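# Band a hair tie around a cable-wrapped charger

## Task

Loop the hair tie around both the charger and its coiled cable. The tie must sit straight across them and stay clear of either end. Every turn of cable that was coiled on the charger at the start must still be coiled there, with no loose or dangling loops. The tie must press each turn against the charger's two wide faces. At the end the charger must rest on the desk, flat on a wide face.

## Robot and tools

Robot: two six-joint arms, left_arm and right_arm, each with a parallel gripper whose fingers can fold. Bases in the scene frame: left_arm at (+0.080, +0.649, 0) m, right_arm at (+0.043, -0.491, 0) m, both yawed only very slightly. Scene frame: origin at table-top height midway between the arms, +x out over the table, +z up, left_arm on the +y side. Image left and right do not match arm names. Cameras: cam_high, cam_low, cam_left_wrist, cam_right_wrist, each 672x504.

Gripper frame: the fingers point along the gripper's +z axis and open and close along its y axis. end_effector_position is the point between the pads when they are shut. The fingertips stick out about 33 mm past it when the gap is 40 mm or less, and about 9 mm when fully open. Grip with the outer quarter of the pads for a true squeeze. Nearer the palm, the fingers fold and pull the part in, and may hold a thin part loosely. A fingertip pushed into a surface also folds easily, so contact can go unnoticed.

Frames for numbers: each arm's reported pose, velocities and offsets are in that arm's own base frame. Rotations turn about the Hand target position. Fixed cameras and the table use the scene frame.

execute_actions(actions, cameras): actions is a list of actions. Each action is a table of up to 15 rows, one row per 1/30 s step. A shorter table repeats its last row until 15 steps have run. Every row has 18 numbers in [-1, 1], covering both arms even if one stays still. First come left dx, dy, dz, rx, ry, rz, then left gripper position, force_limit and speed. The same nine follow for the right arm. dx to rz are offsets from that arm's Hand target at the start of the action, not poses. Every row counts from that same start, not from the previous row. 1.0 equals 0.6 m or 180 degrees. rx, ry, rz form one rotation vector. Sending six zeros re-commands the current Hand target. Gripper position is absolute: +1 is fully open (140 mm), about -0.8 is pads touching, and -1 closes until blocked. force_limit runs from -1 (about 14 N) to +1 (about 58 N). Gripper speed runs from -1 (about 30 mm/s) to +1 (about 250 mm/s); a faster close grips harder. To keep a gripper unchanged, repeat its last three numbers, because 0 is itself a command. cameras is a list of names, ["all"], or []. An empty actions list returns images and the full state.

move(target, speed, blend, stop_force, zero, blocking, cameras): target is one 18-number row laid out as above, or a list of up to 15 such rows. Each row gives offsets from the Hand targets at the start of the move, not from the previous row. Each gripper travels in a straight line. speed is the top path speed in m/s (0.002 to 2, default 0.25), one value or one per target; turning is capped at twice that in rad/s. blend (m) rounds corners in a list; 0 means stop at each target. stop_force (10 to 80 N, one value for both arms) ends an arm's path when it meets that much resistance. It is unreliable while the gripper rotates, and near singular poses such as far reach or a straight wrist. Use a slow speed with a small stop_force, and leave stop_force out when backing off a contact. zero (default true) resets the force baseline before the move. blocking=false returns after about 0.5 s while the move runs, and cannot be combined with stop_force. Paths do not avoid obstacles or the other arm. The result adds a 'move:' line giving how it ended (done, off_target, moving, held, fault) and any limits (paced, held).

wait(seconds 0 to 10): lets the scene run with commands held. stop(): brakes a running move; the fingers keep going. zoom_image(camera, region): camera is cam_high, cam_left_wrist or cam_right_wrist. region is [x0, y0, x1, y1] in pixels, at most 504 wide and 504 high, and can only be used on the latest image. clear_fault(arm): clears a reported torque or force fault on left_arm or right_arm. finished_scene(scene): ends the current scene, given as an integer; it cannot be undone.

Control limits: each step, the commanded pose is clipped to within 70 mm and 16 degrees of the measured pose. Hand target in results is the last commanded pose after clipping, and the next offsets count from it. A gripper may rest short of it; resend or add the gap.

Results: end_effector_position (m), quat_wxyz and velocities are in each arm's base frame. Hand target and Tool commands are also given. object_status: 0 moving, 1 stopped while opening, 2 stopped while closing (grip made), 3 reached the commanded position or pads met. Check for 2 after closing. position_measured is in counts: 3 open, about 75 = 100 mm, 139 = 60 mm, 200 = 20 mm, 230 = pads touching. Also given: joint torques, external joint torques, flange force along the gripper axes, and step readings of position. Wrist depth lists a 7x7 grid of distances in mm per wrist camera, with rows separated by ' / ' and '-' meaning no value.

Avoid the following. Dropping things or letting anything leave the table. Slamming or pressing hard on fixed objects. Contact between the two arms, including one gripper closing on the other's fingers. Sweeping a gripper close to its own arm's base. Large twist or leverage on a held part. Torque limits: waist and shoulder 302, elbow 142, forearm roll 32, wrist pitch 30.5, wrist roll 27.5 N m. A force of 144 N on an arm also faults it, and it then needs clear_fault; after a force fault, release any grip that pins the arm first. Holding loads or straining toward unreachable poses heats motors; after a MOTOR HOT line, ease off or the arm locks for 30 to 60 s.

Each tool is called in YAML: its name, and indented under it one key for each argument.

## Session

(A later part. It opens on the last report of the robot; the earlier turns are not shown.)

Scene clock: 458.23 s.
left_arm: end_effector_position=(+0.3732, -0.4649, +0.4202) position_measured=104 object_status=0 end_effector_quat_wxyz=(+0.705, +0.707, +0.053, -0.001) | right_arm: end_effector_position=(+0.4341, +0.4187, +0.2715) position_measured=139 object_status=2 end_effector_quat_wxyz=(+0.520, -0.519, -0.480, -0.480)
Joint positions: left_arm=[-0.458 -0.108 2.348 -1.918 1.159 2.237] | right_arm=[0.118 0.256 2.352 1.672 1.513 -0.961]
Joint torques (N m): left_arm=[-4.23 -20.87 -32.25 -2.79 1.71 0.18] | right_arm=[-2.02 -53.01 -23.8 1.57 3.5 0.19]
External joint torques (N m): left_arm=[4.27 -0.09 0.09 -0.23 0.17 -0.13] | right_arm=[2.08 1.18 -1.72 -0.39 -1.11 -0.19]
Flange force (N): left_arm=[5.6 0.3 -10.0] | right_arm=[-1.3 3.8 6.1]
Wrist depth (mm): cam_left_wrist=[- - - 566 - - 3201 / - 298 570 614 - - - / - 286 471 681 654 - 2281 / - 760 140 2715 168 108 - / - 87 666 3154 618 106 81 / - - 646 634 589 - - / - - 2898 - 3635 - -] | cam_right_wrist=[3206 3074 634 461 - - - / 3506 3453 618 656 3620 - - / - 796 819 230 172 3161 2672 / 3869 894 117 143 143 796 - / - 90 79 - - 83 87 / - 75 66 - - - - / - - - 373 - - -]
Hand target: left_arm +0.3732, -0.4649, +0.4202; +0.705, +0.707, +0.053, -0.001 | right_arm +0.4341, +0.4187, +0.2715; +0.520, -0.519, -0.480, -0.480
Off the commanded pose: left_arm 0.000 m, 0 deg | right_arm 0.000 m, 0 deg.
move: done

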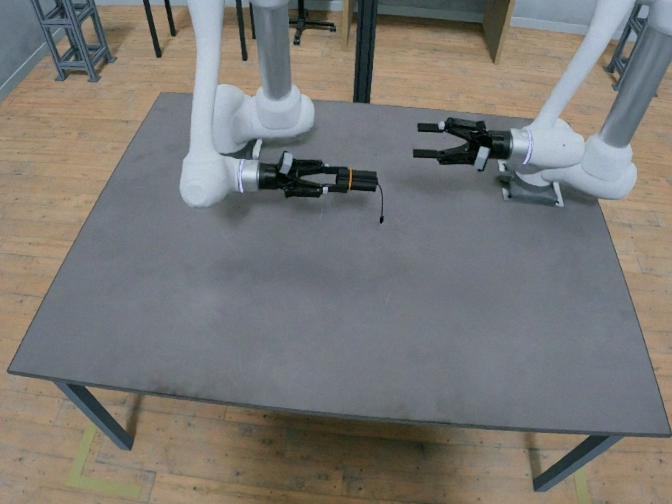

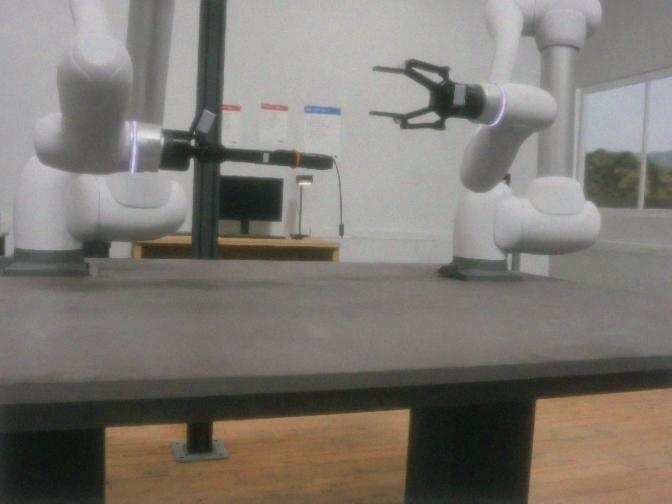

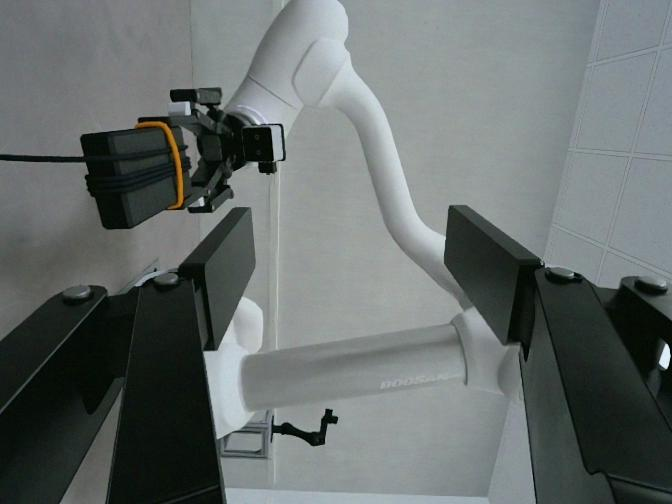

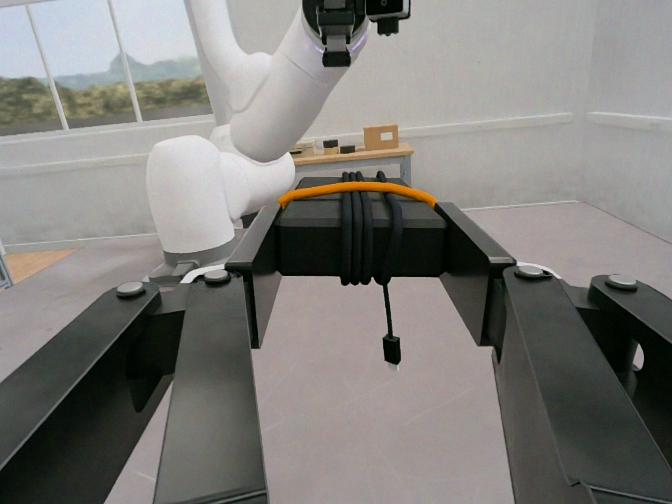

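move:
  target:
    - [0,0,0.05,0.4005,-0.3728,-0.4035,0.2,-0.3,-1,0,0,0,0,0,0,-1,0,-1]
    - [0.0153,-0.2235,0.05,0.4005,-0.3728,-0.4035,0.2,-0.3,-1,0,0,0,0,0,0,-1,0,-1]
  speed: 0.3
  cameras: ["cam_left_wrist","cam_high","cam_low"]

zoom_image:
  camera: "cam_left_wrist"
  region: [200, 0, 480, 280]

Scene clock: 468.97 s.
left_arm: end_effector_position=(+0.3824, -0.5989, +0.4502) position_measured=104 object_status=3 end_effector_quat_wxyz=(+0.000, +0.733, -0.680, +0.000) | right_arm: end_effector_position=(+0.4341, +0.4187, +0.2715) position_measured=139 object_status=2 end_effector_quat_wxyz=(+0.520, -0.519, -0.480, -0.480)
Joint positions: left_arm=[-1.051 0.247 1.272 -0.001 1.623 2.017] | right_arm=[0.118 0.256 2.352 1.672 1.513 -0.961]
Joint torques (N m): left_arm=[-4.32 -66.2 -42.74 4.45 -0.3 0.17] | right_arm=[-1.99 -53.29 -23.84 1.61 3.51 0.17]
External joint torques (N m): left_arm=[4.59 -2.11 0.3 -0.12 0.26 -0.17] | right_arm=[2.02 1.58 -1.32 -0.45 -1.12 -0.17]
Flange force (N): left_arm=[-6.3 -3.7 0.3] | right_arm=[-2.2 3.7 5.8]
Wrist depth (mm): cam_left_wrist=[- 492 - 268 259 - - / - - - 280 547 544 - / - - - - 542 - - / - - 138 - 150 109 - / - 87 108 - - 106 81 / - - 681 - - - - / - - - - - - -] | cam_right_wrist=[3161 3206 726 - - - - / 3400 3453 813 3506 3937 - - / 3400 804 819 231 171 - 2387 / 3937 963 117 143 143 114 - / - 90 79 - 532 83 87 / - 75 63 - - - - / - - - - 374 - -]
Hand target: left_arm +0.3824, -0.5990, +0.4502; +0.000, +0.733, -0.680, +0.000 | right_arm +0.4341, +0.4187, +0.2715; +0.520, -0.519, -0.480, -0.480
Off the commanded pose: left_arm 0.000 m, 0 deg | right_arm 0.000 m, 0 deg.
move: done
Images, in order (width x height): cam_high 672x504, cam_low 672x504, cam_left_wrist 672x504.

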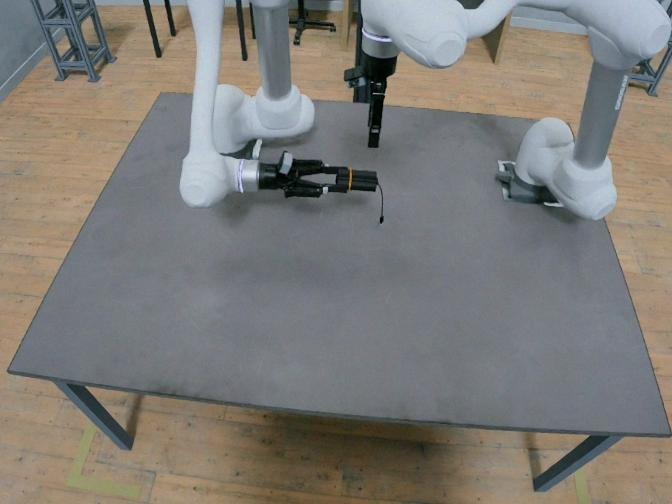

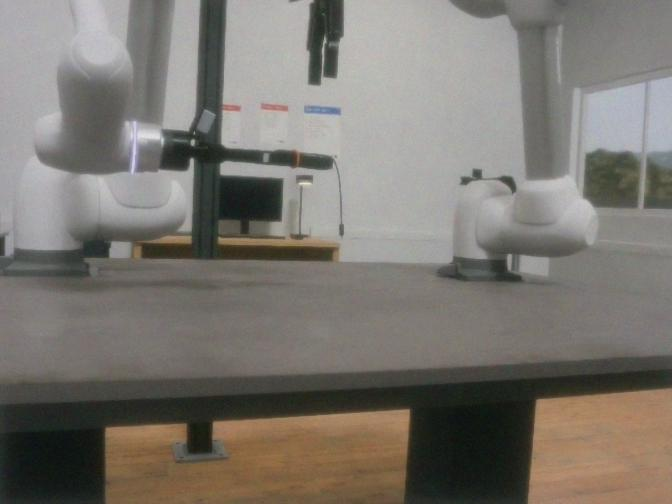

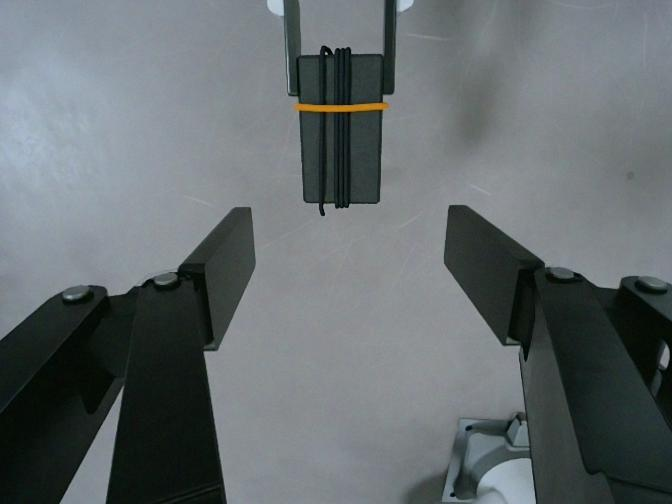

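Scaled by 1.800 from the camera's 672x504 image, which has a finer 960x720 frame.

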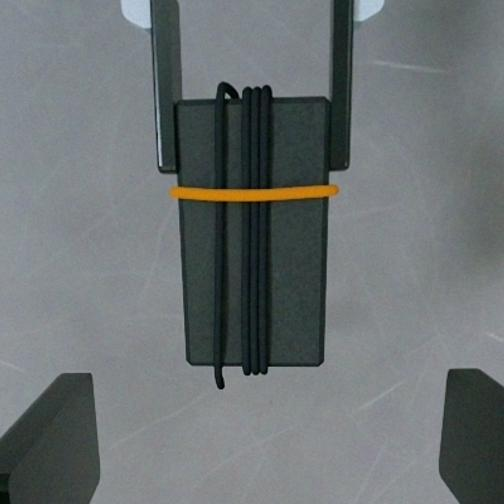

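move:
  target:
    - [0.0065,0.0083,-0.19,0,0.0245,0,0.15,-0.3,-1,0,0,0,0,0,0,-1,0,-1]
    - [0.0065,0.0083,-0.25,0,0.0245,0,0.15,-0.3,-1,0,0,0,0,0,0,-1,0,-1]
  speed: [0.15,0.06]
  cameras: ["cam_left_wrist","cam_low"]

zoom_image:
  camera: "cam_low"
  region: [240, 100, 420, 240]

Scene clock: 480.50 s.
left_arm: end_effector_position=(+0.3863, -0.5940, +0.3002) position_measured=110 object_status=3 end_effector_quat_wxyz=(+0.027, +0.732, -0.680, -0.028) | right_arm: end_effector_position=(+0.4341, +0.4187, +0.2715) position_measured=139 object_status=2 end_effector_quat_wxyz=(+0.520, -0.519, -0.480, -0.480)
Joint positions: left_arm=[-1.012 0.286 1.493 -0.067 1.404 2.068] | right_arm=[0.118 0.256 2.352 1.672 1.513 -0.961]
Joint torques (N m): left_arm=[-4.06 -68.74 -41.52 4.32 0.01 0.15] | right_arm=[-1.77 -53.06 -23.86 1.56 3.48 0.18]
External joint torques (N m): left_arm=[4.19 -2.09 0.24 -0.27 0.06 -0.15] | right_arm=[1.81 1.31 -1.51 -0.39 -1.09 -0.18]
Flange force (N): left_arm=[-5.9 -3.0 -0.7] | right_arm=[-1.7 3.7 5.4]
Wrist depth (mm): cam_left_wrist=[- - - 131 133 - - / - - - 143 146 - - / - - - 151 439 - - / - - 132 - 145 109 490 / - 84 113 - - 104 83 / - - - 537 - - - / - - - - - - -] | cam_right_wrist=[3453 3206 195 3400 197 - - / 3679 3453 3252 916 212 - - / 3206 796 801 230 216 - - / 2805 880 117 143 143 106 - / - 90 91 660 313 83 87 / - 75 66 - - - - / - - - 364 - - -]
Hand target: left_arm +0.3863, -0.5940, +0.3002; +0.027, +0.732, -0.680, -0.028 | right_arm +0.4341, +0.4187, +0.2715; +0.520, -0.519, -0.480, -0.480
Off the commanded pose: left_arm 0.000 m, 0 deg | right_arm 0.000 m, 0 deg.
move: done
Images, in order (width x height): cam_low 672x504, cam_left_wrist 672x504.

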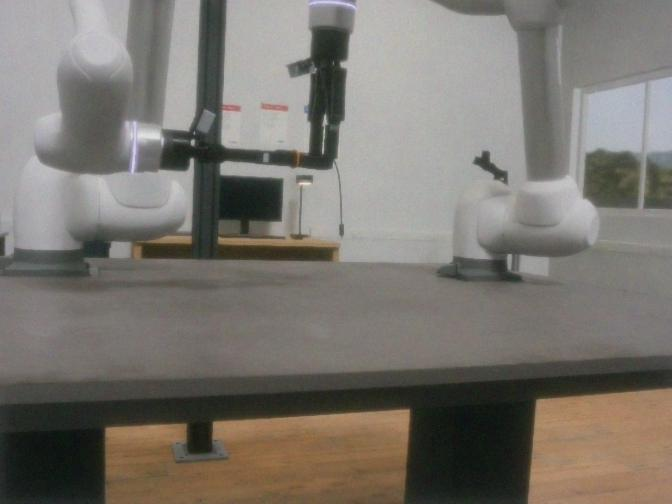

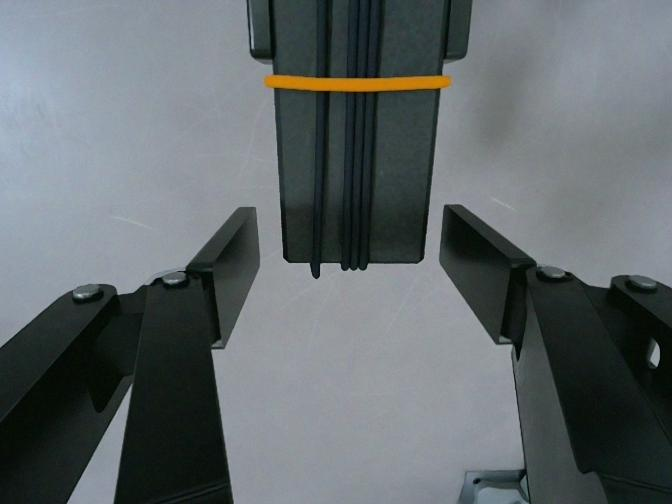

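Scaled by 2.800 from the camera's 672x504 image, which has a finer 960x720 frame.

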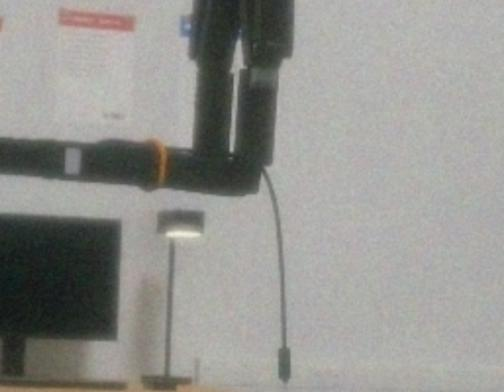

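move:
  target:
    - [0.0008,0,-0.0083,0,0,0,0.15,0.2,-1,0,0,0,0,0,0,-1,0,-1]
    - [0.0008,0,-0.0083,0,0,0,-1,0.2,-1,0,0,0,0,0,0,-1,0,-1]
  speed: 0.04
  cameras: ["cam_left_wrist","cam_low"]

zoom_image:
  camera: "cam_low"
  region: [240, 100, 420, 240]

Scene clock: 485.53 s.
left_arm: end_effector_position=(+0.3868, -0.5940, +0.2952) position_measured=140 object_status=0 end_effector_quat_wxyz=(+0.027, +0.732, -0.680, -0.028) | right_arm: end_effector_position=(+0.4341, +0.4187, +0.2715) position_measured=139 object_status=2 end_effector_quat_wxyz=(+0.520, -0.519, -0.480, -0.480)
Joint positions: left_arm=[-1.011 0.288 1.499 -0.067 1.396 2.069] | right_arm=[0.118 0.256 2.352 1.672 1.513 -0.961]
Joint torques (N m): left_arm=[0.19 -65.04 -42.22 6.13 -2.36 -0.26] | right_arm=[2.54 -55.96 -21.73 -0.1 6.23 0.03]
External joint torques (N m): left_arm=[-0.4 -6 0.92 -2.1 2.43 0.27] | right_arm=[-2.56 4.06 -3.98 1.3 -3.83 -0.04]
Flange force (N): left_arm=[-8.8 5.6 -4.4] | right_arm=[-4.4 12.1 3.4]
Wrist depth (mm): cam_left_wrist=[346 - - 125 130 - - / - - - 138 - - 432 / - - - 148 454 439 462 / - - 111 161 135 102 - / - 85 88 - - 78 86 / - - - - - - - / - - - - - - -] | cam_right_wrist=[3453 3117 196 3033 195 - - / 3506 3453 3300 - 209 - - / 3937 779 822 215 173 - - / 4007 819 117 143 143 121 - / - 90 79 - 542 83 87 / - 75 63 480 - - - / - - 388 - - - -]
Hand target: left_arm +0.3868, -0.5940, +0.2952; +0.027, +0.732, -0.680, -0.028 | right_arm +0.4341, +0.4187, +0.2715; +0.520, -0.519, -0.480, -0.480
Off the commanded pose: left_arm 0.000 m, 0 deg | right_arm 0.000 m, 0 deg.
move: done
Images, in order (width x height): cam_low 672x504, cam_left_wrist 672x504.

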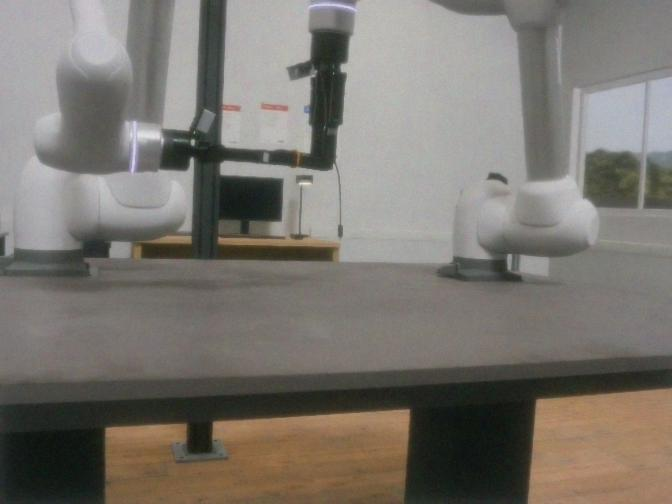

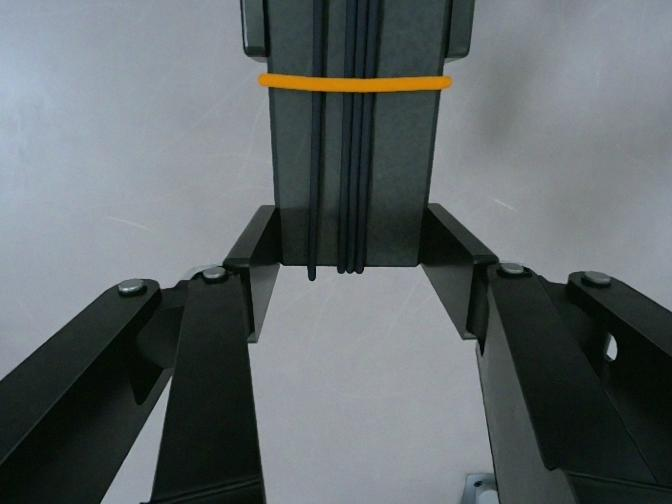

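Scaled by 2.800 from the camera's 672x504 image, which has a finer 960x720 frame.

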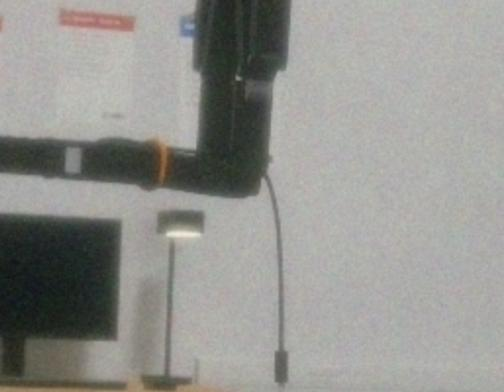

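move:
  target:
    - [0,0,0,0,0,0,-1,0.2,-1,0,0,0,0,0,0,0.1,0,-1]
    - [0,0,0,0,0,0,-1,0.2,-1,0,-0.15,0,0,0,0,0.1,0,-1]
    - [0,0,0,0,0,0,-1,0.2,-1,0,-0.6,0,0,0,0,0.1,0,-1]
  speed: [0.05,0.05,0.25]
  blend: [0,0.03,0]
  cameras: ["all"]

zoom_image:
  camera: "cam_low"
  region: [240, 100, 420, 240]

zoom_image:
  camera: "cam_right_wrist"
  region: [250, 90, 450, 290]

Scene clock: 494.10 s.
left_arm: end_effector_position=(+0.3868, -0.5940, +0.2952) position_measured=140 object_status=2 end_effector_quat_wxyz=(+0.027, +0.732, -0.680, -0.028) | right_arm: end_effector_position=(+0.4341, +0.0588, +0.2715) position_measured=117 object_status=3 end_effector_quat_wxyz=(+0.520, -0.519, -0.480, -0.480)
Joint positions: left_arm=[-1.011 0.288 1.499 -0.067 1.396 2.069] | right_arm=[-0.63 0.336 2.222 1.024 1.902 -1.002]
Joint torques (N m): left_arm=[-4.14 -70.62 -43.15 4.09 -0.13 0.1] | right_arm=[-2.29 -60.1 -22.62 2.15 2.66 0.21]
External joint torques (N m): left_arm=[4.39 -0.22 2.04 -0.05 0.2 -0.09] | right_arm=[2.37 1.1 -1.97 0.31 -0.21 -0.21]
Flange force (N): left_arm=[-6.7 -3.1 2.2] | right_arm=[-0.9 7.2 1.7]
Wrist depth (mm): cam_left_wrist=[- - - 127 - - - / - 387 - 135 - - 402 / 401 - - - - - - / - - 111 157 149 98 - / - 85 88 - - 78 86 / - - - - - - - / - - - - - - -] | cam_right_wrist=[3506 3679 4007 512 - 3074 2704 / 3804 3740 3400 1095 4234 3562 2338 / - 2550 1181 1368 4987 1448 1457 / 3206 1163 139 - 152 126 873 / - 87 108 - - 109 89 / - - - 444 - - - / - - - 436 - - -]
Hand target: left_arm +0.3868, -0.5940, +0.2952; +0.027, +0.732, -0.680, -0.028 | right_arm +0.4341, +0.0587, +0.2715; +0.520, -0.519, -0.480, -0.480
Off the commanded pose: left_arm 0.000 m, 0 deg | right_arm 0.000 m, 0 deg.
move: done

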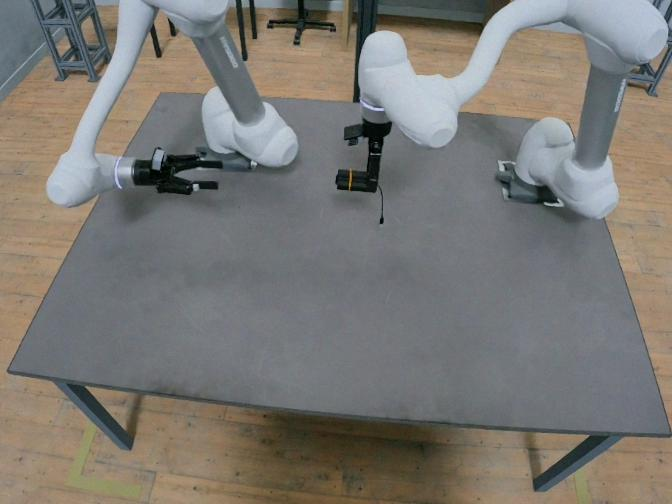

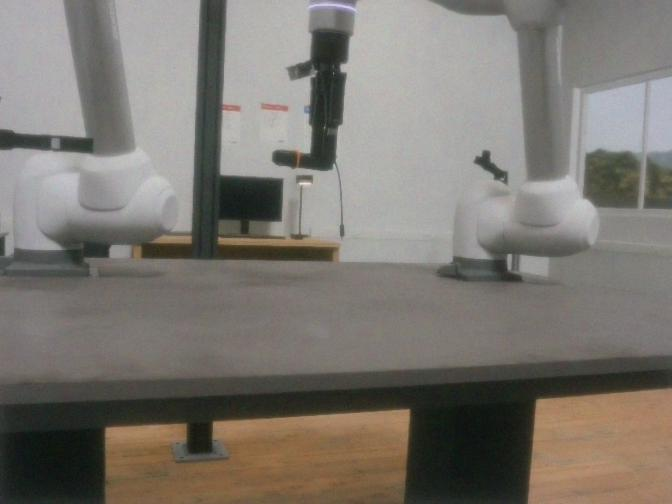

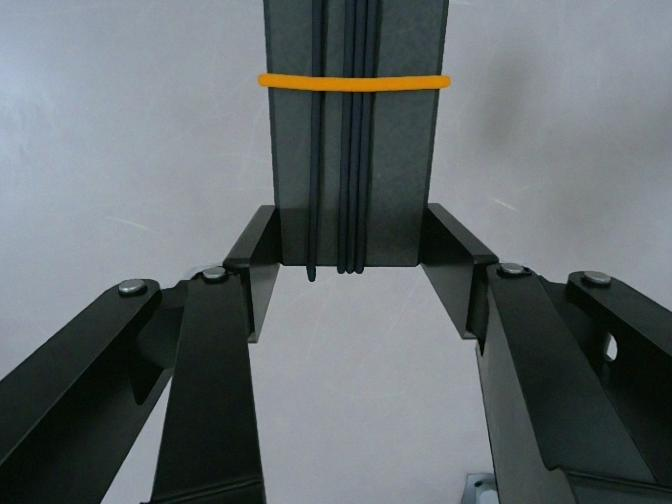

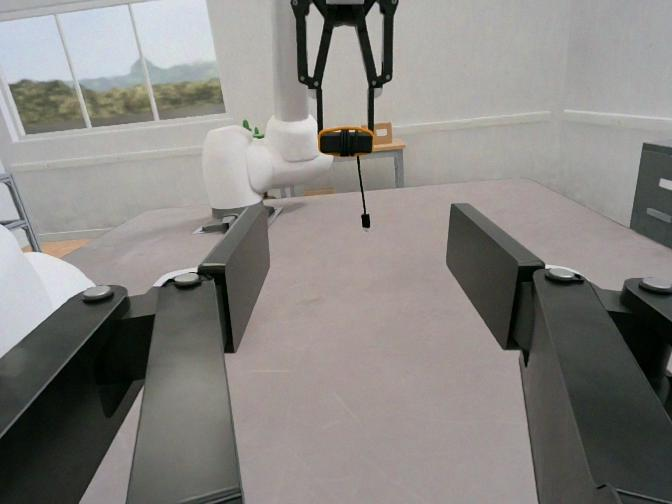

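Scaled by 2.800 from the camera's 672x504 image, which has a finer 960x720 frame.

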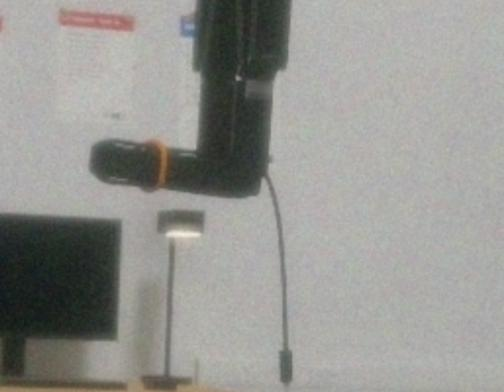

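Scaled by 2.520 from the camera's 672x504 image, which has a finer 960x720 frame.

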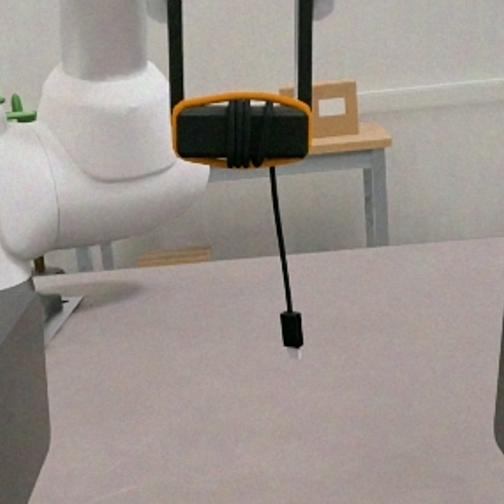

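move:
  target: [0,-0.05,-0.2,-0.167,-0.0245,0,-1,0.2,-1,0,-0.1,0,0,0,0,0.1,0,-1]
  speed: 0.15
  cameras: ["cam_low","cam_high","cam_right_wrist"]

zoom_image:
  camera: "cam_low"
  region: [220, 130, 440, 300]

zoom_image:
  camera: "cam_right_wrist"
  region: [250, 90, 450, 290]

Scene clock: 503.23 s.
left_arm: end_effector_position=(+0.3868, -0.6240, +0.1752) position_measured=140 object_status=2 end_effector_quat_wxyz=(+0.190, +0.701, -0.665, +0.177) | right_arm: end_effector_position=(+0.4341, -0.0013, +0.2715) position_measured=117 object_status=3 end_effector_quat_wxyz=(+0.520, -0.519, -0.480, -0.480)
Joint positions: left_arm=[-0.925 0.203 1.927 -0.528 0.65 2.53] | right_arm=[-0.718 0.375 2.158 0.949 1.959 -1.008]
Joint torques (N m): left_arm=[-4 -57.09 -37.8 2.19 -1.26 0.13] | right_arm=[-1.98 -63.57 -22.59 2.43 2.65 0.16]
External joint torques (N m): left_arm=[4.01 0.13 1.8 0.27 0.49 -0.13] | right_arm=[1.96 0.37 -2.56 0.21 -0.2 -0.17]
Flange force (N): left_arm=[-5.4 -3.7 -2.7] | right_arm=[0.6 6.7 -0.1]
Wrist depth (mm): cam_left_wrist=[336 - - 127 - - - / - - - 137 - - - / - - - 150 - 340 - / - 315 111 - 131 98 - / - 85 88 301 118 78 86 / - - - - - - - / - - - - - - -] | cam_right_wrist=[3453 3620 3506 647 801 3869 - / 3869 3804 3400 647 - 3804 3033 / 3804 - 1226 638 - - 1740 / 281 336 124 - 154 115 1403 / - 87 112 587 615 109 89 / - - 484 500 457 - - / - - - - - - -]
Hand target: left_arm +0.3868, -0.6240, +0.1752; +0.190, +0.701, -0.665, +0.177 | right_arm +0.4341, -0.0013, +0.2715; +0.520, -0.519, -0.480, -0.480
Off the commanded pose: left_arm 0.000 m, 0 deg | right_arm 0.000 m, 0 deg.
move: done
Images, in order (width x height): cam_high 672x504, cam_low 672x504, cam_right_wrist 672x504.

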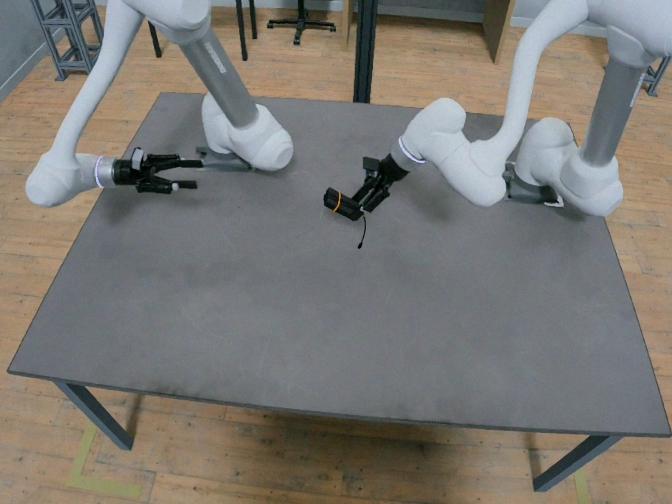

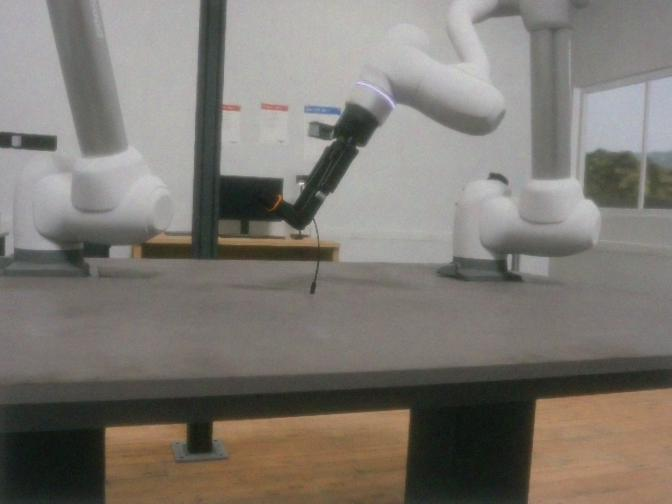

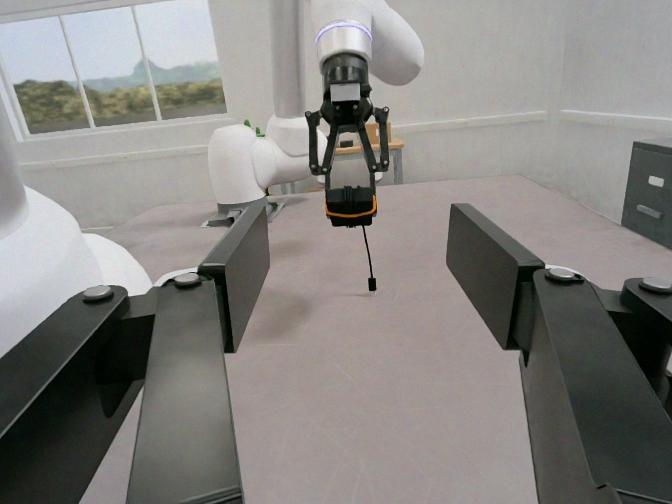

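Scaled by 2.291 from the camera's 672x504 image, which has a finer 960x720 frame.

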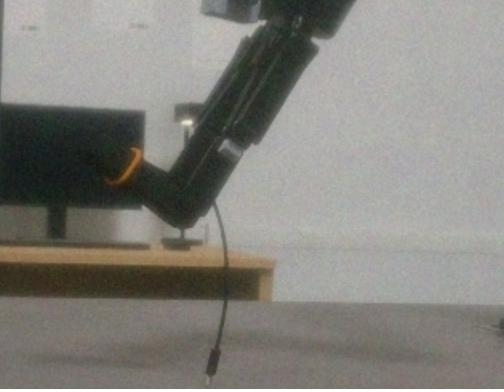

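Scaled by 2.520 from the camera's 672x504 image, which has a finer 960x720 frame.

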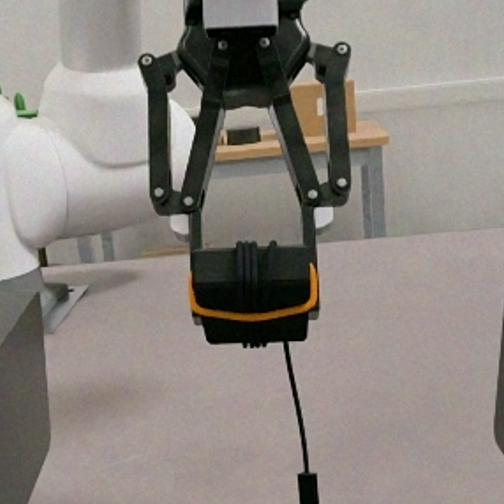

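move:
  target: [0.03,-0.25,-0.117,0,0,0,-1,0.2,-1,0,-0.1,0,0,0,0,0.1,0,-1]
  speed: 0.06
  cameras: ["cam_low","cam_high","cam_right_wrist"]

zoom_image:
  camera: "cam_low"
  region: [180, 150, 400, 320]

zoom_image:
  camera: "cam_high"
  region: [270, 150, 410, 270]

Scene clock: 509.47 s.
left_arm: end_effector_position=(+0.4048, -0.7739, +0.1051) position_measured=140 object_status=2 end_effector_quat_wxyz=(+0.190, +0.701, -0.665, +0.177) | right_arm: end_effector_position=(+0.4341, -0.0613, +0.2715) position_measured=117 object_status=3 end_effector_quat_wxyz=(+0.520, -0.519, -0.480, -0.480)
Joint positions: left_arm=[-1.029 0.451 1.725 -0.509 0.568 2.438] | right_arm=[-0.795 0.417 2.084 0.885 2.013 -1.011]
Joint torques (N m): left_arm=[-4.15 -80.11 -37.84 2.44 -1.4 0.17] | right_arm=[-2.04 -68.92 -23.62 2.6 2.62 0.1]
External joint torques (N m): left_arm=[4.16 -0.41 3 0.06 0.53 -0.17] | right_arm=[2.07 0.96 -2.1 0.18 -0.16 -0.1]
Flange force (N): left_arm=[-7.4 -1.6 -3.6] | right_arm=[-0.3 6.6 -0.7]
Wrist depth (mm): cam_left_wrist=[- - - 128 - - 285 / - - - 138 - - - / - - - 149 - - - / - - 111 159 132 99 - / - 85 88 248 - 78 86 / - - - - - - - / - - - - - - -] | cam_right_wrist=[3620 3620 3804 581 3620 - 2078 / 274 4007 3506 574 3740 - - / 286 3937 1282 570 - - 1781 / 286 332 124 565 153 114 1457 / - 87 118 654 - 109 88 / - - 511 443 - - - / - - - - - - -]
Hand target: left_arm +0.4048, -0.7740, +0.1050; +0.190, +0.701, -0.665, +0.177 | right_arm +0.4341, -0.0613, +0.2715; +0.520, -0.519, -0.480, -0.480
Off the commanded pose: left_arm 0.000 m, 0 deg | right_arm 0.000 m, 0 deg.
move: done
Images, in order (width x height): cam_high 672x504, cam_low 672x504, cam_right_wrist 672x504.

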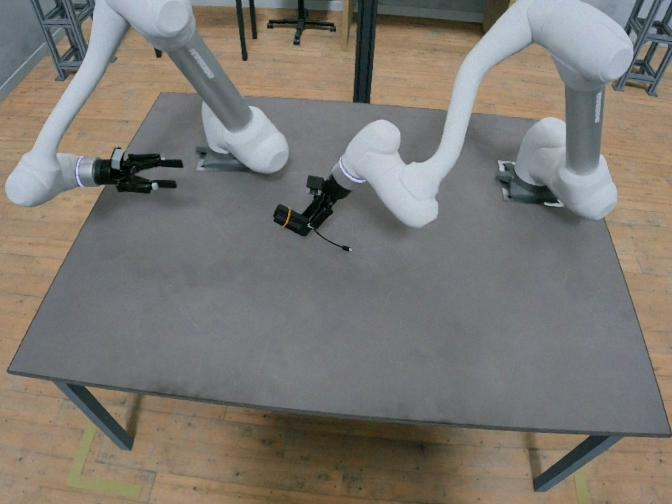

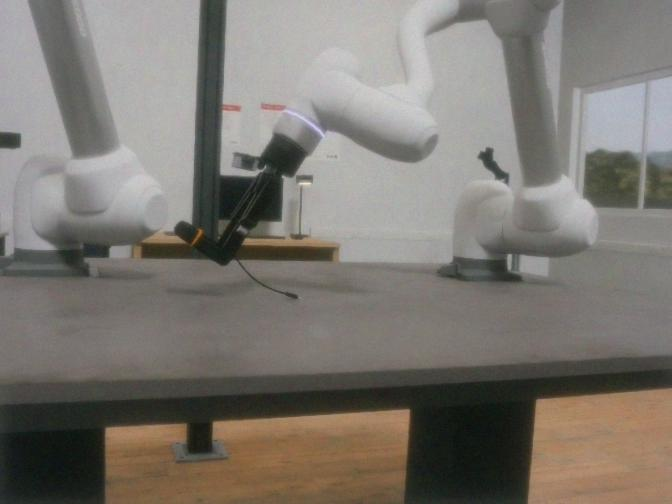

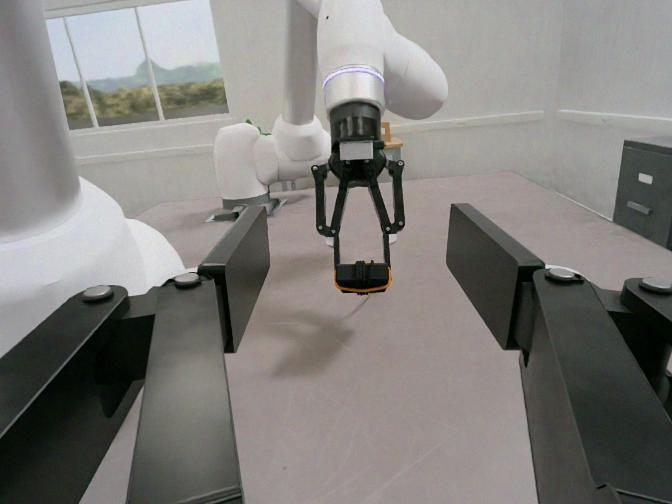

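Scaled by 2.291 from the camera's 672x504 image, which has a finer 960x720 frame.

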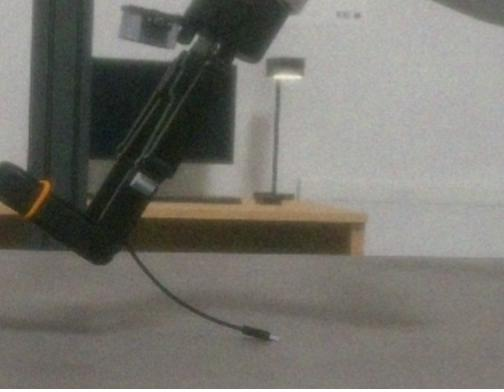

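Scaled by 3.600 from the camera's 672x504 image, which has a finer 960x720 frame.

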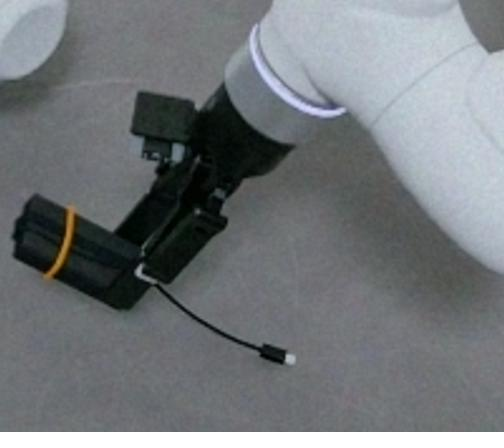

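move:
  target: [0.0,-0.09,-0.078,0.167,0,0,-1,0.2,-1,0,0,0,0,0,0,0.1,0,-1]
  speed: 0.1
  cameras: ["cam_low","cam_high","cam_left_wrist"]

zoom_image:
  camera: "cam_low"
  region: [140, 150, 360, 320]

zoom_image:
  camera: "cam_high"
  region: [230, 170, 370, 290]

Scene clock: 517.07 s.
left_arm: end_effector_position=(+0.4048, -0.8280, +0.0582) position_measured=140 object_status=2 end_effector_quat_wxyz=(+0.001, +0.726, -0.688, -0.002) | right_arm: end_effector_position=(+0.4341, -0.0613, +0.2715) position_measured=117 object_status=3 end_effector_quat_wxyz=(+0.520, -0.519, -0.480, -0.480)
Joint positions: left_arm=[-1.152 0.724 1.264 -0.004 1.156 1.937] | right_arm=[-0.795 0.417 2.084 0.885 2.013 -1.011]
Joint torques (N m): left_arm=[-4.19 -107.69 -40.47 4.13 -0.34 0.07] | right_arm=[-1.69 -68.5 -23.38 2.67 2.63 0.14]
External joint torques (N m): left_arm=[4.61 -0.27 1.73 -0.17 0.29 -0.07] | right_arm=[1.69 0.54 -2.5 0.13 -0.17 -0.14]
Flange force (N): left_arm=[-6.3 -2.7 0.6] | right_arm=[0.3 6.2 -1.4]
Wrist depth (mm): cam_left_wrist=[- - - 128 129 - - / - - - 137 - - - / - 189 184 149 151 - - / 202 - 112 160 135 99 - / - 85 88 218 132 78 86 / - - 226 - - - - / - - - 262 - - -] | cam_right_wrist=[3804 3453 4080 378 407 438 - / 274 3740 3620 410 4156 4316 2672 / 287 3937 1275 469 3620 3562 1700 / 285 340 139 495 154 125 887 / - 87 119 537 526 109 89 / - - - 458 454 - - / - - 392 - - - -]
Hand target: left_arm +0.4048, -0.8280, +0.0582; +0.001, +0.726, -0.688, -0.002 | right_arm +0.4341, -0.0613, +0.2715; +0.520, -0.519, -0.480, -0.480
Off the commanded pose: left_arm 0.000 m, 0 deg | right_arm 0.000 m, 0 deg.
move: done
Images, in order (width x height): cam_high 672x504, cam_low 672x504, cam_left_wrist 672x504.

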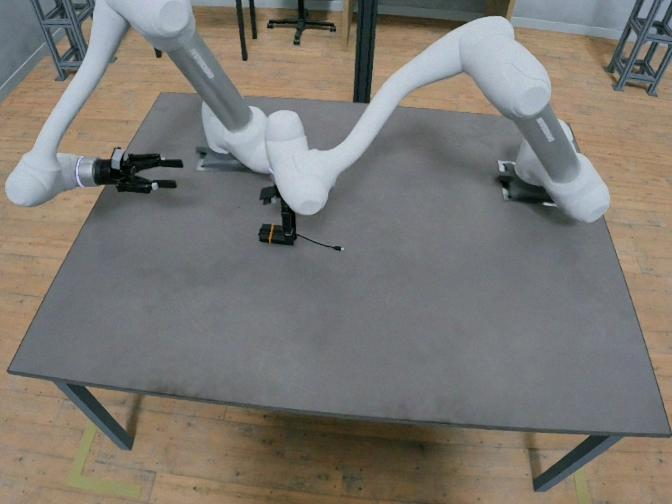

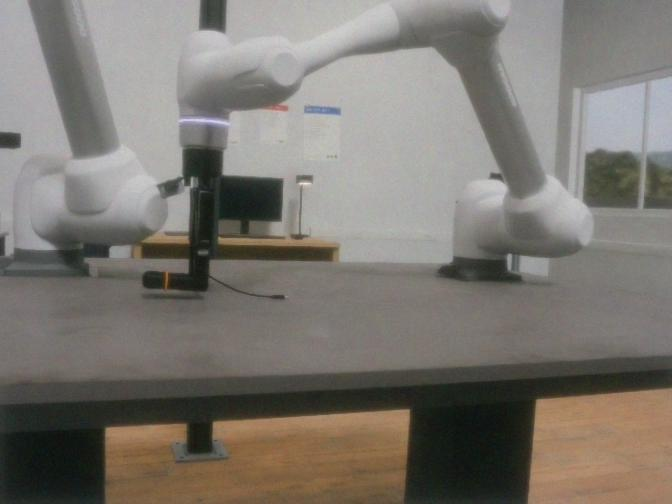

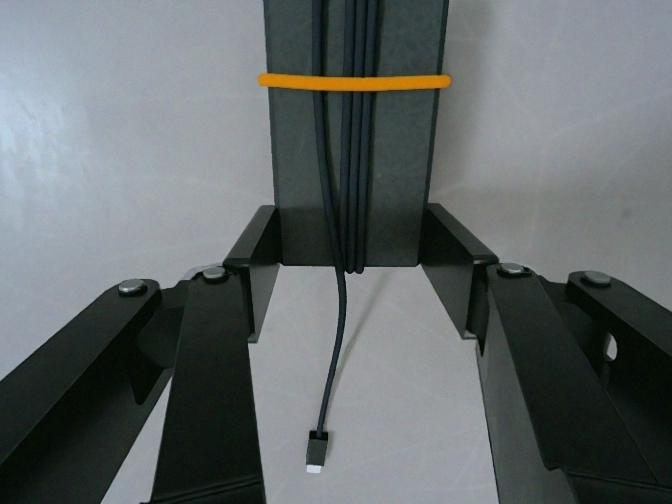

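Scaled by 2.291 from the camera's 672x504 image, which has a finer 960x720 frame.

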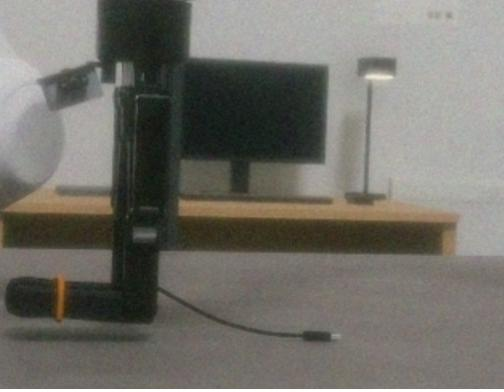

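Scaled by 3.600 from the camera's 672x504 image, which has a finer 960x720 frame.

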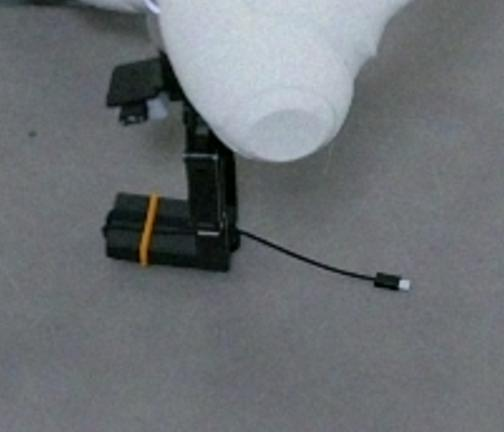

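move:
  target: [0,-0.005,-0.036,0,0,0,-1,0.2,-1,0,0,0,0,0,0,0.1,0,-1]
  speed: 0.008
  stop_force: 10
  cameras: ["cam_low"]

zoom_image:
  camera: "cam_low"
  region: [140, 150, 360, 320]

Scene clock: 521.53 s.
left_arm: end_effector_position=(+0.4048, -0.8299, +0.0450) position_measured=140 object_status=2 end_effector_quat_wxyz=(+0.001, +0.726, -0.688, -0.002) | right_arm: end_effector_position=(+0.4341, -0.0613, +0.2715) position_measured=117 object_status=3 end_effector_quat_wxyz=(+0.520, -0.519, -0.480, -0.480)
Joint positions: left_arm=[-1.153 0.736 1.269 -0.004 1.139 1.936] | right_arm=[-0.795 0.417 2.084 0.885 2.013 -1.011]
Joint torques (N m): left_arm=[-5.58 -93.34 -34.19 3.7 -1.77 0.11] | right_arm=[-2.02 -68.7 -23.23 2.56 2.66 0.15]
External joint torques (N m): left_arm=[5.66 -15.58 -4.44 0.24 1.72 -0.11] | right_arm=[2 0.7 -2.74 0.25 -0.21 -0.16]
Flange force (N): left_arm=[-10.7 -1.9 -16.5] | right_arm=[0.3 7.2 -1.3]
Wrist depth (mm): cam_left_wrist=[- - - 127 - - - / - 162 - 138 - - 169 / - - 177 148 - - - / - 186 123 - 149 99 - / - 85 88 - - 78 86 / - - - 219 - - - / - - - - - - -] | cam_right_wrist=[3869 3620 3349 379 401 444 2387 / 273 3620 5343 411 4156 3349 2579 / 282 3620 1268 442 3869 1394 1795 / 286 331 124 489 153 115 738 / - 87 107 562 - 109 89 / - - 468 457 - - - / - - 390 368 - - -]
Hand target: left_arm +0.4048, -0.8299, +0.0450; +0.001, +0.726, -0.688, -0.002 (not the last commanded pose) | right_arm +0.4341, -0.0613, +0.2715; +0.520, -0.519, -0.480, -0.480
Off the commanded pose: left_arm 0.008 m, 0 deg | right_arm 0.000 m, 0 deg.
move: contact (left_arm)
Images, in order (width x height): cam_low 672x504.

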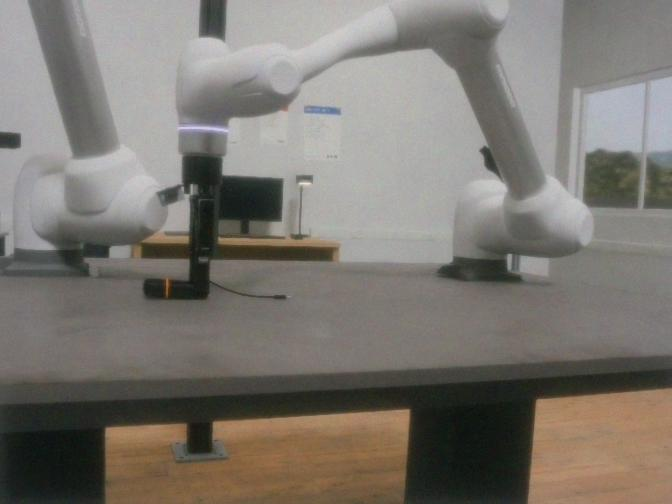

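Scaled by 2.291 from the camera's 672x504 image, which has a finer 960x720 frame.

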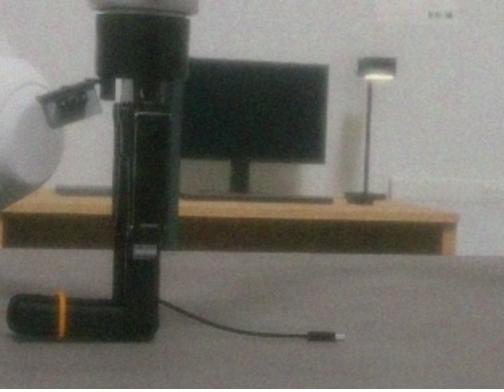

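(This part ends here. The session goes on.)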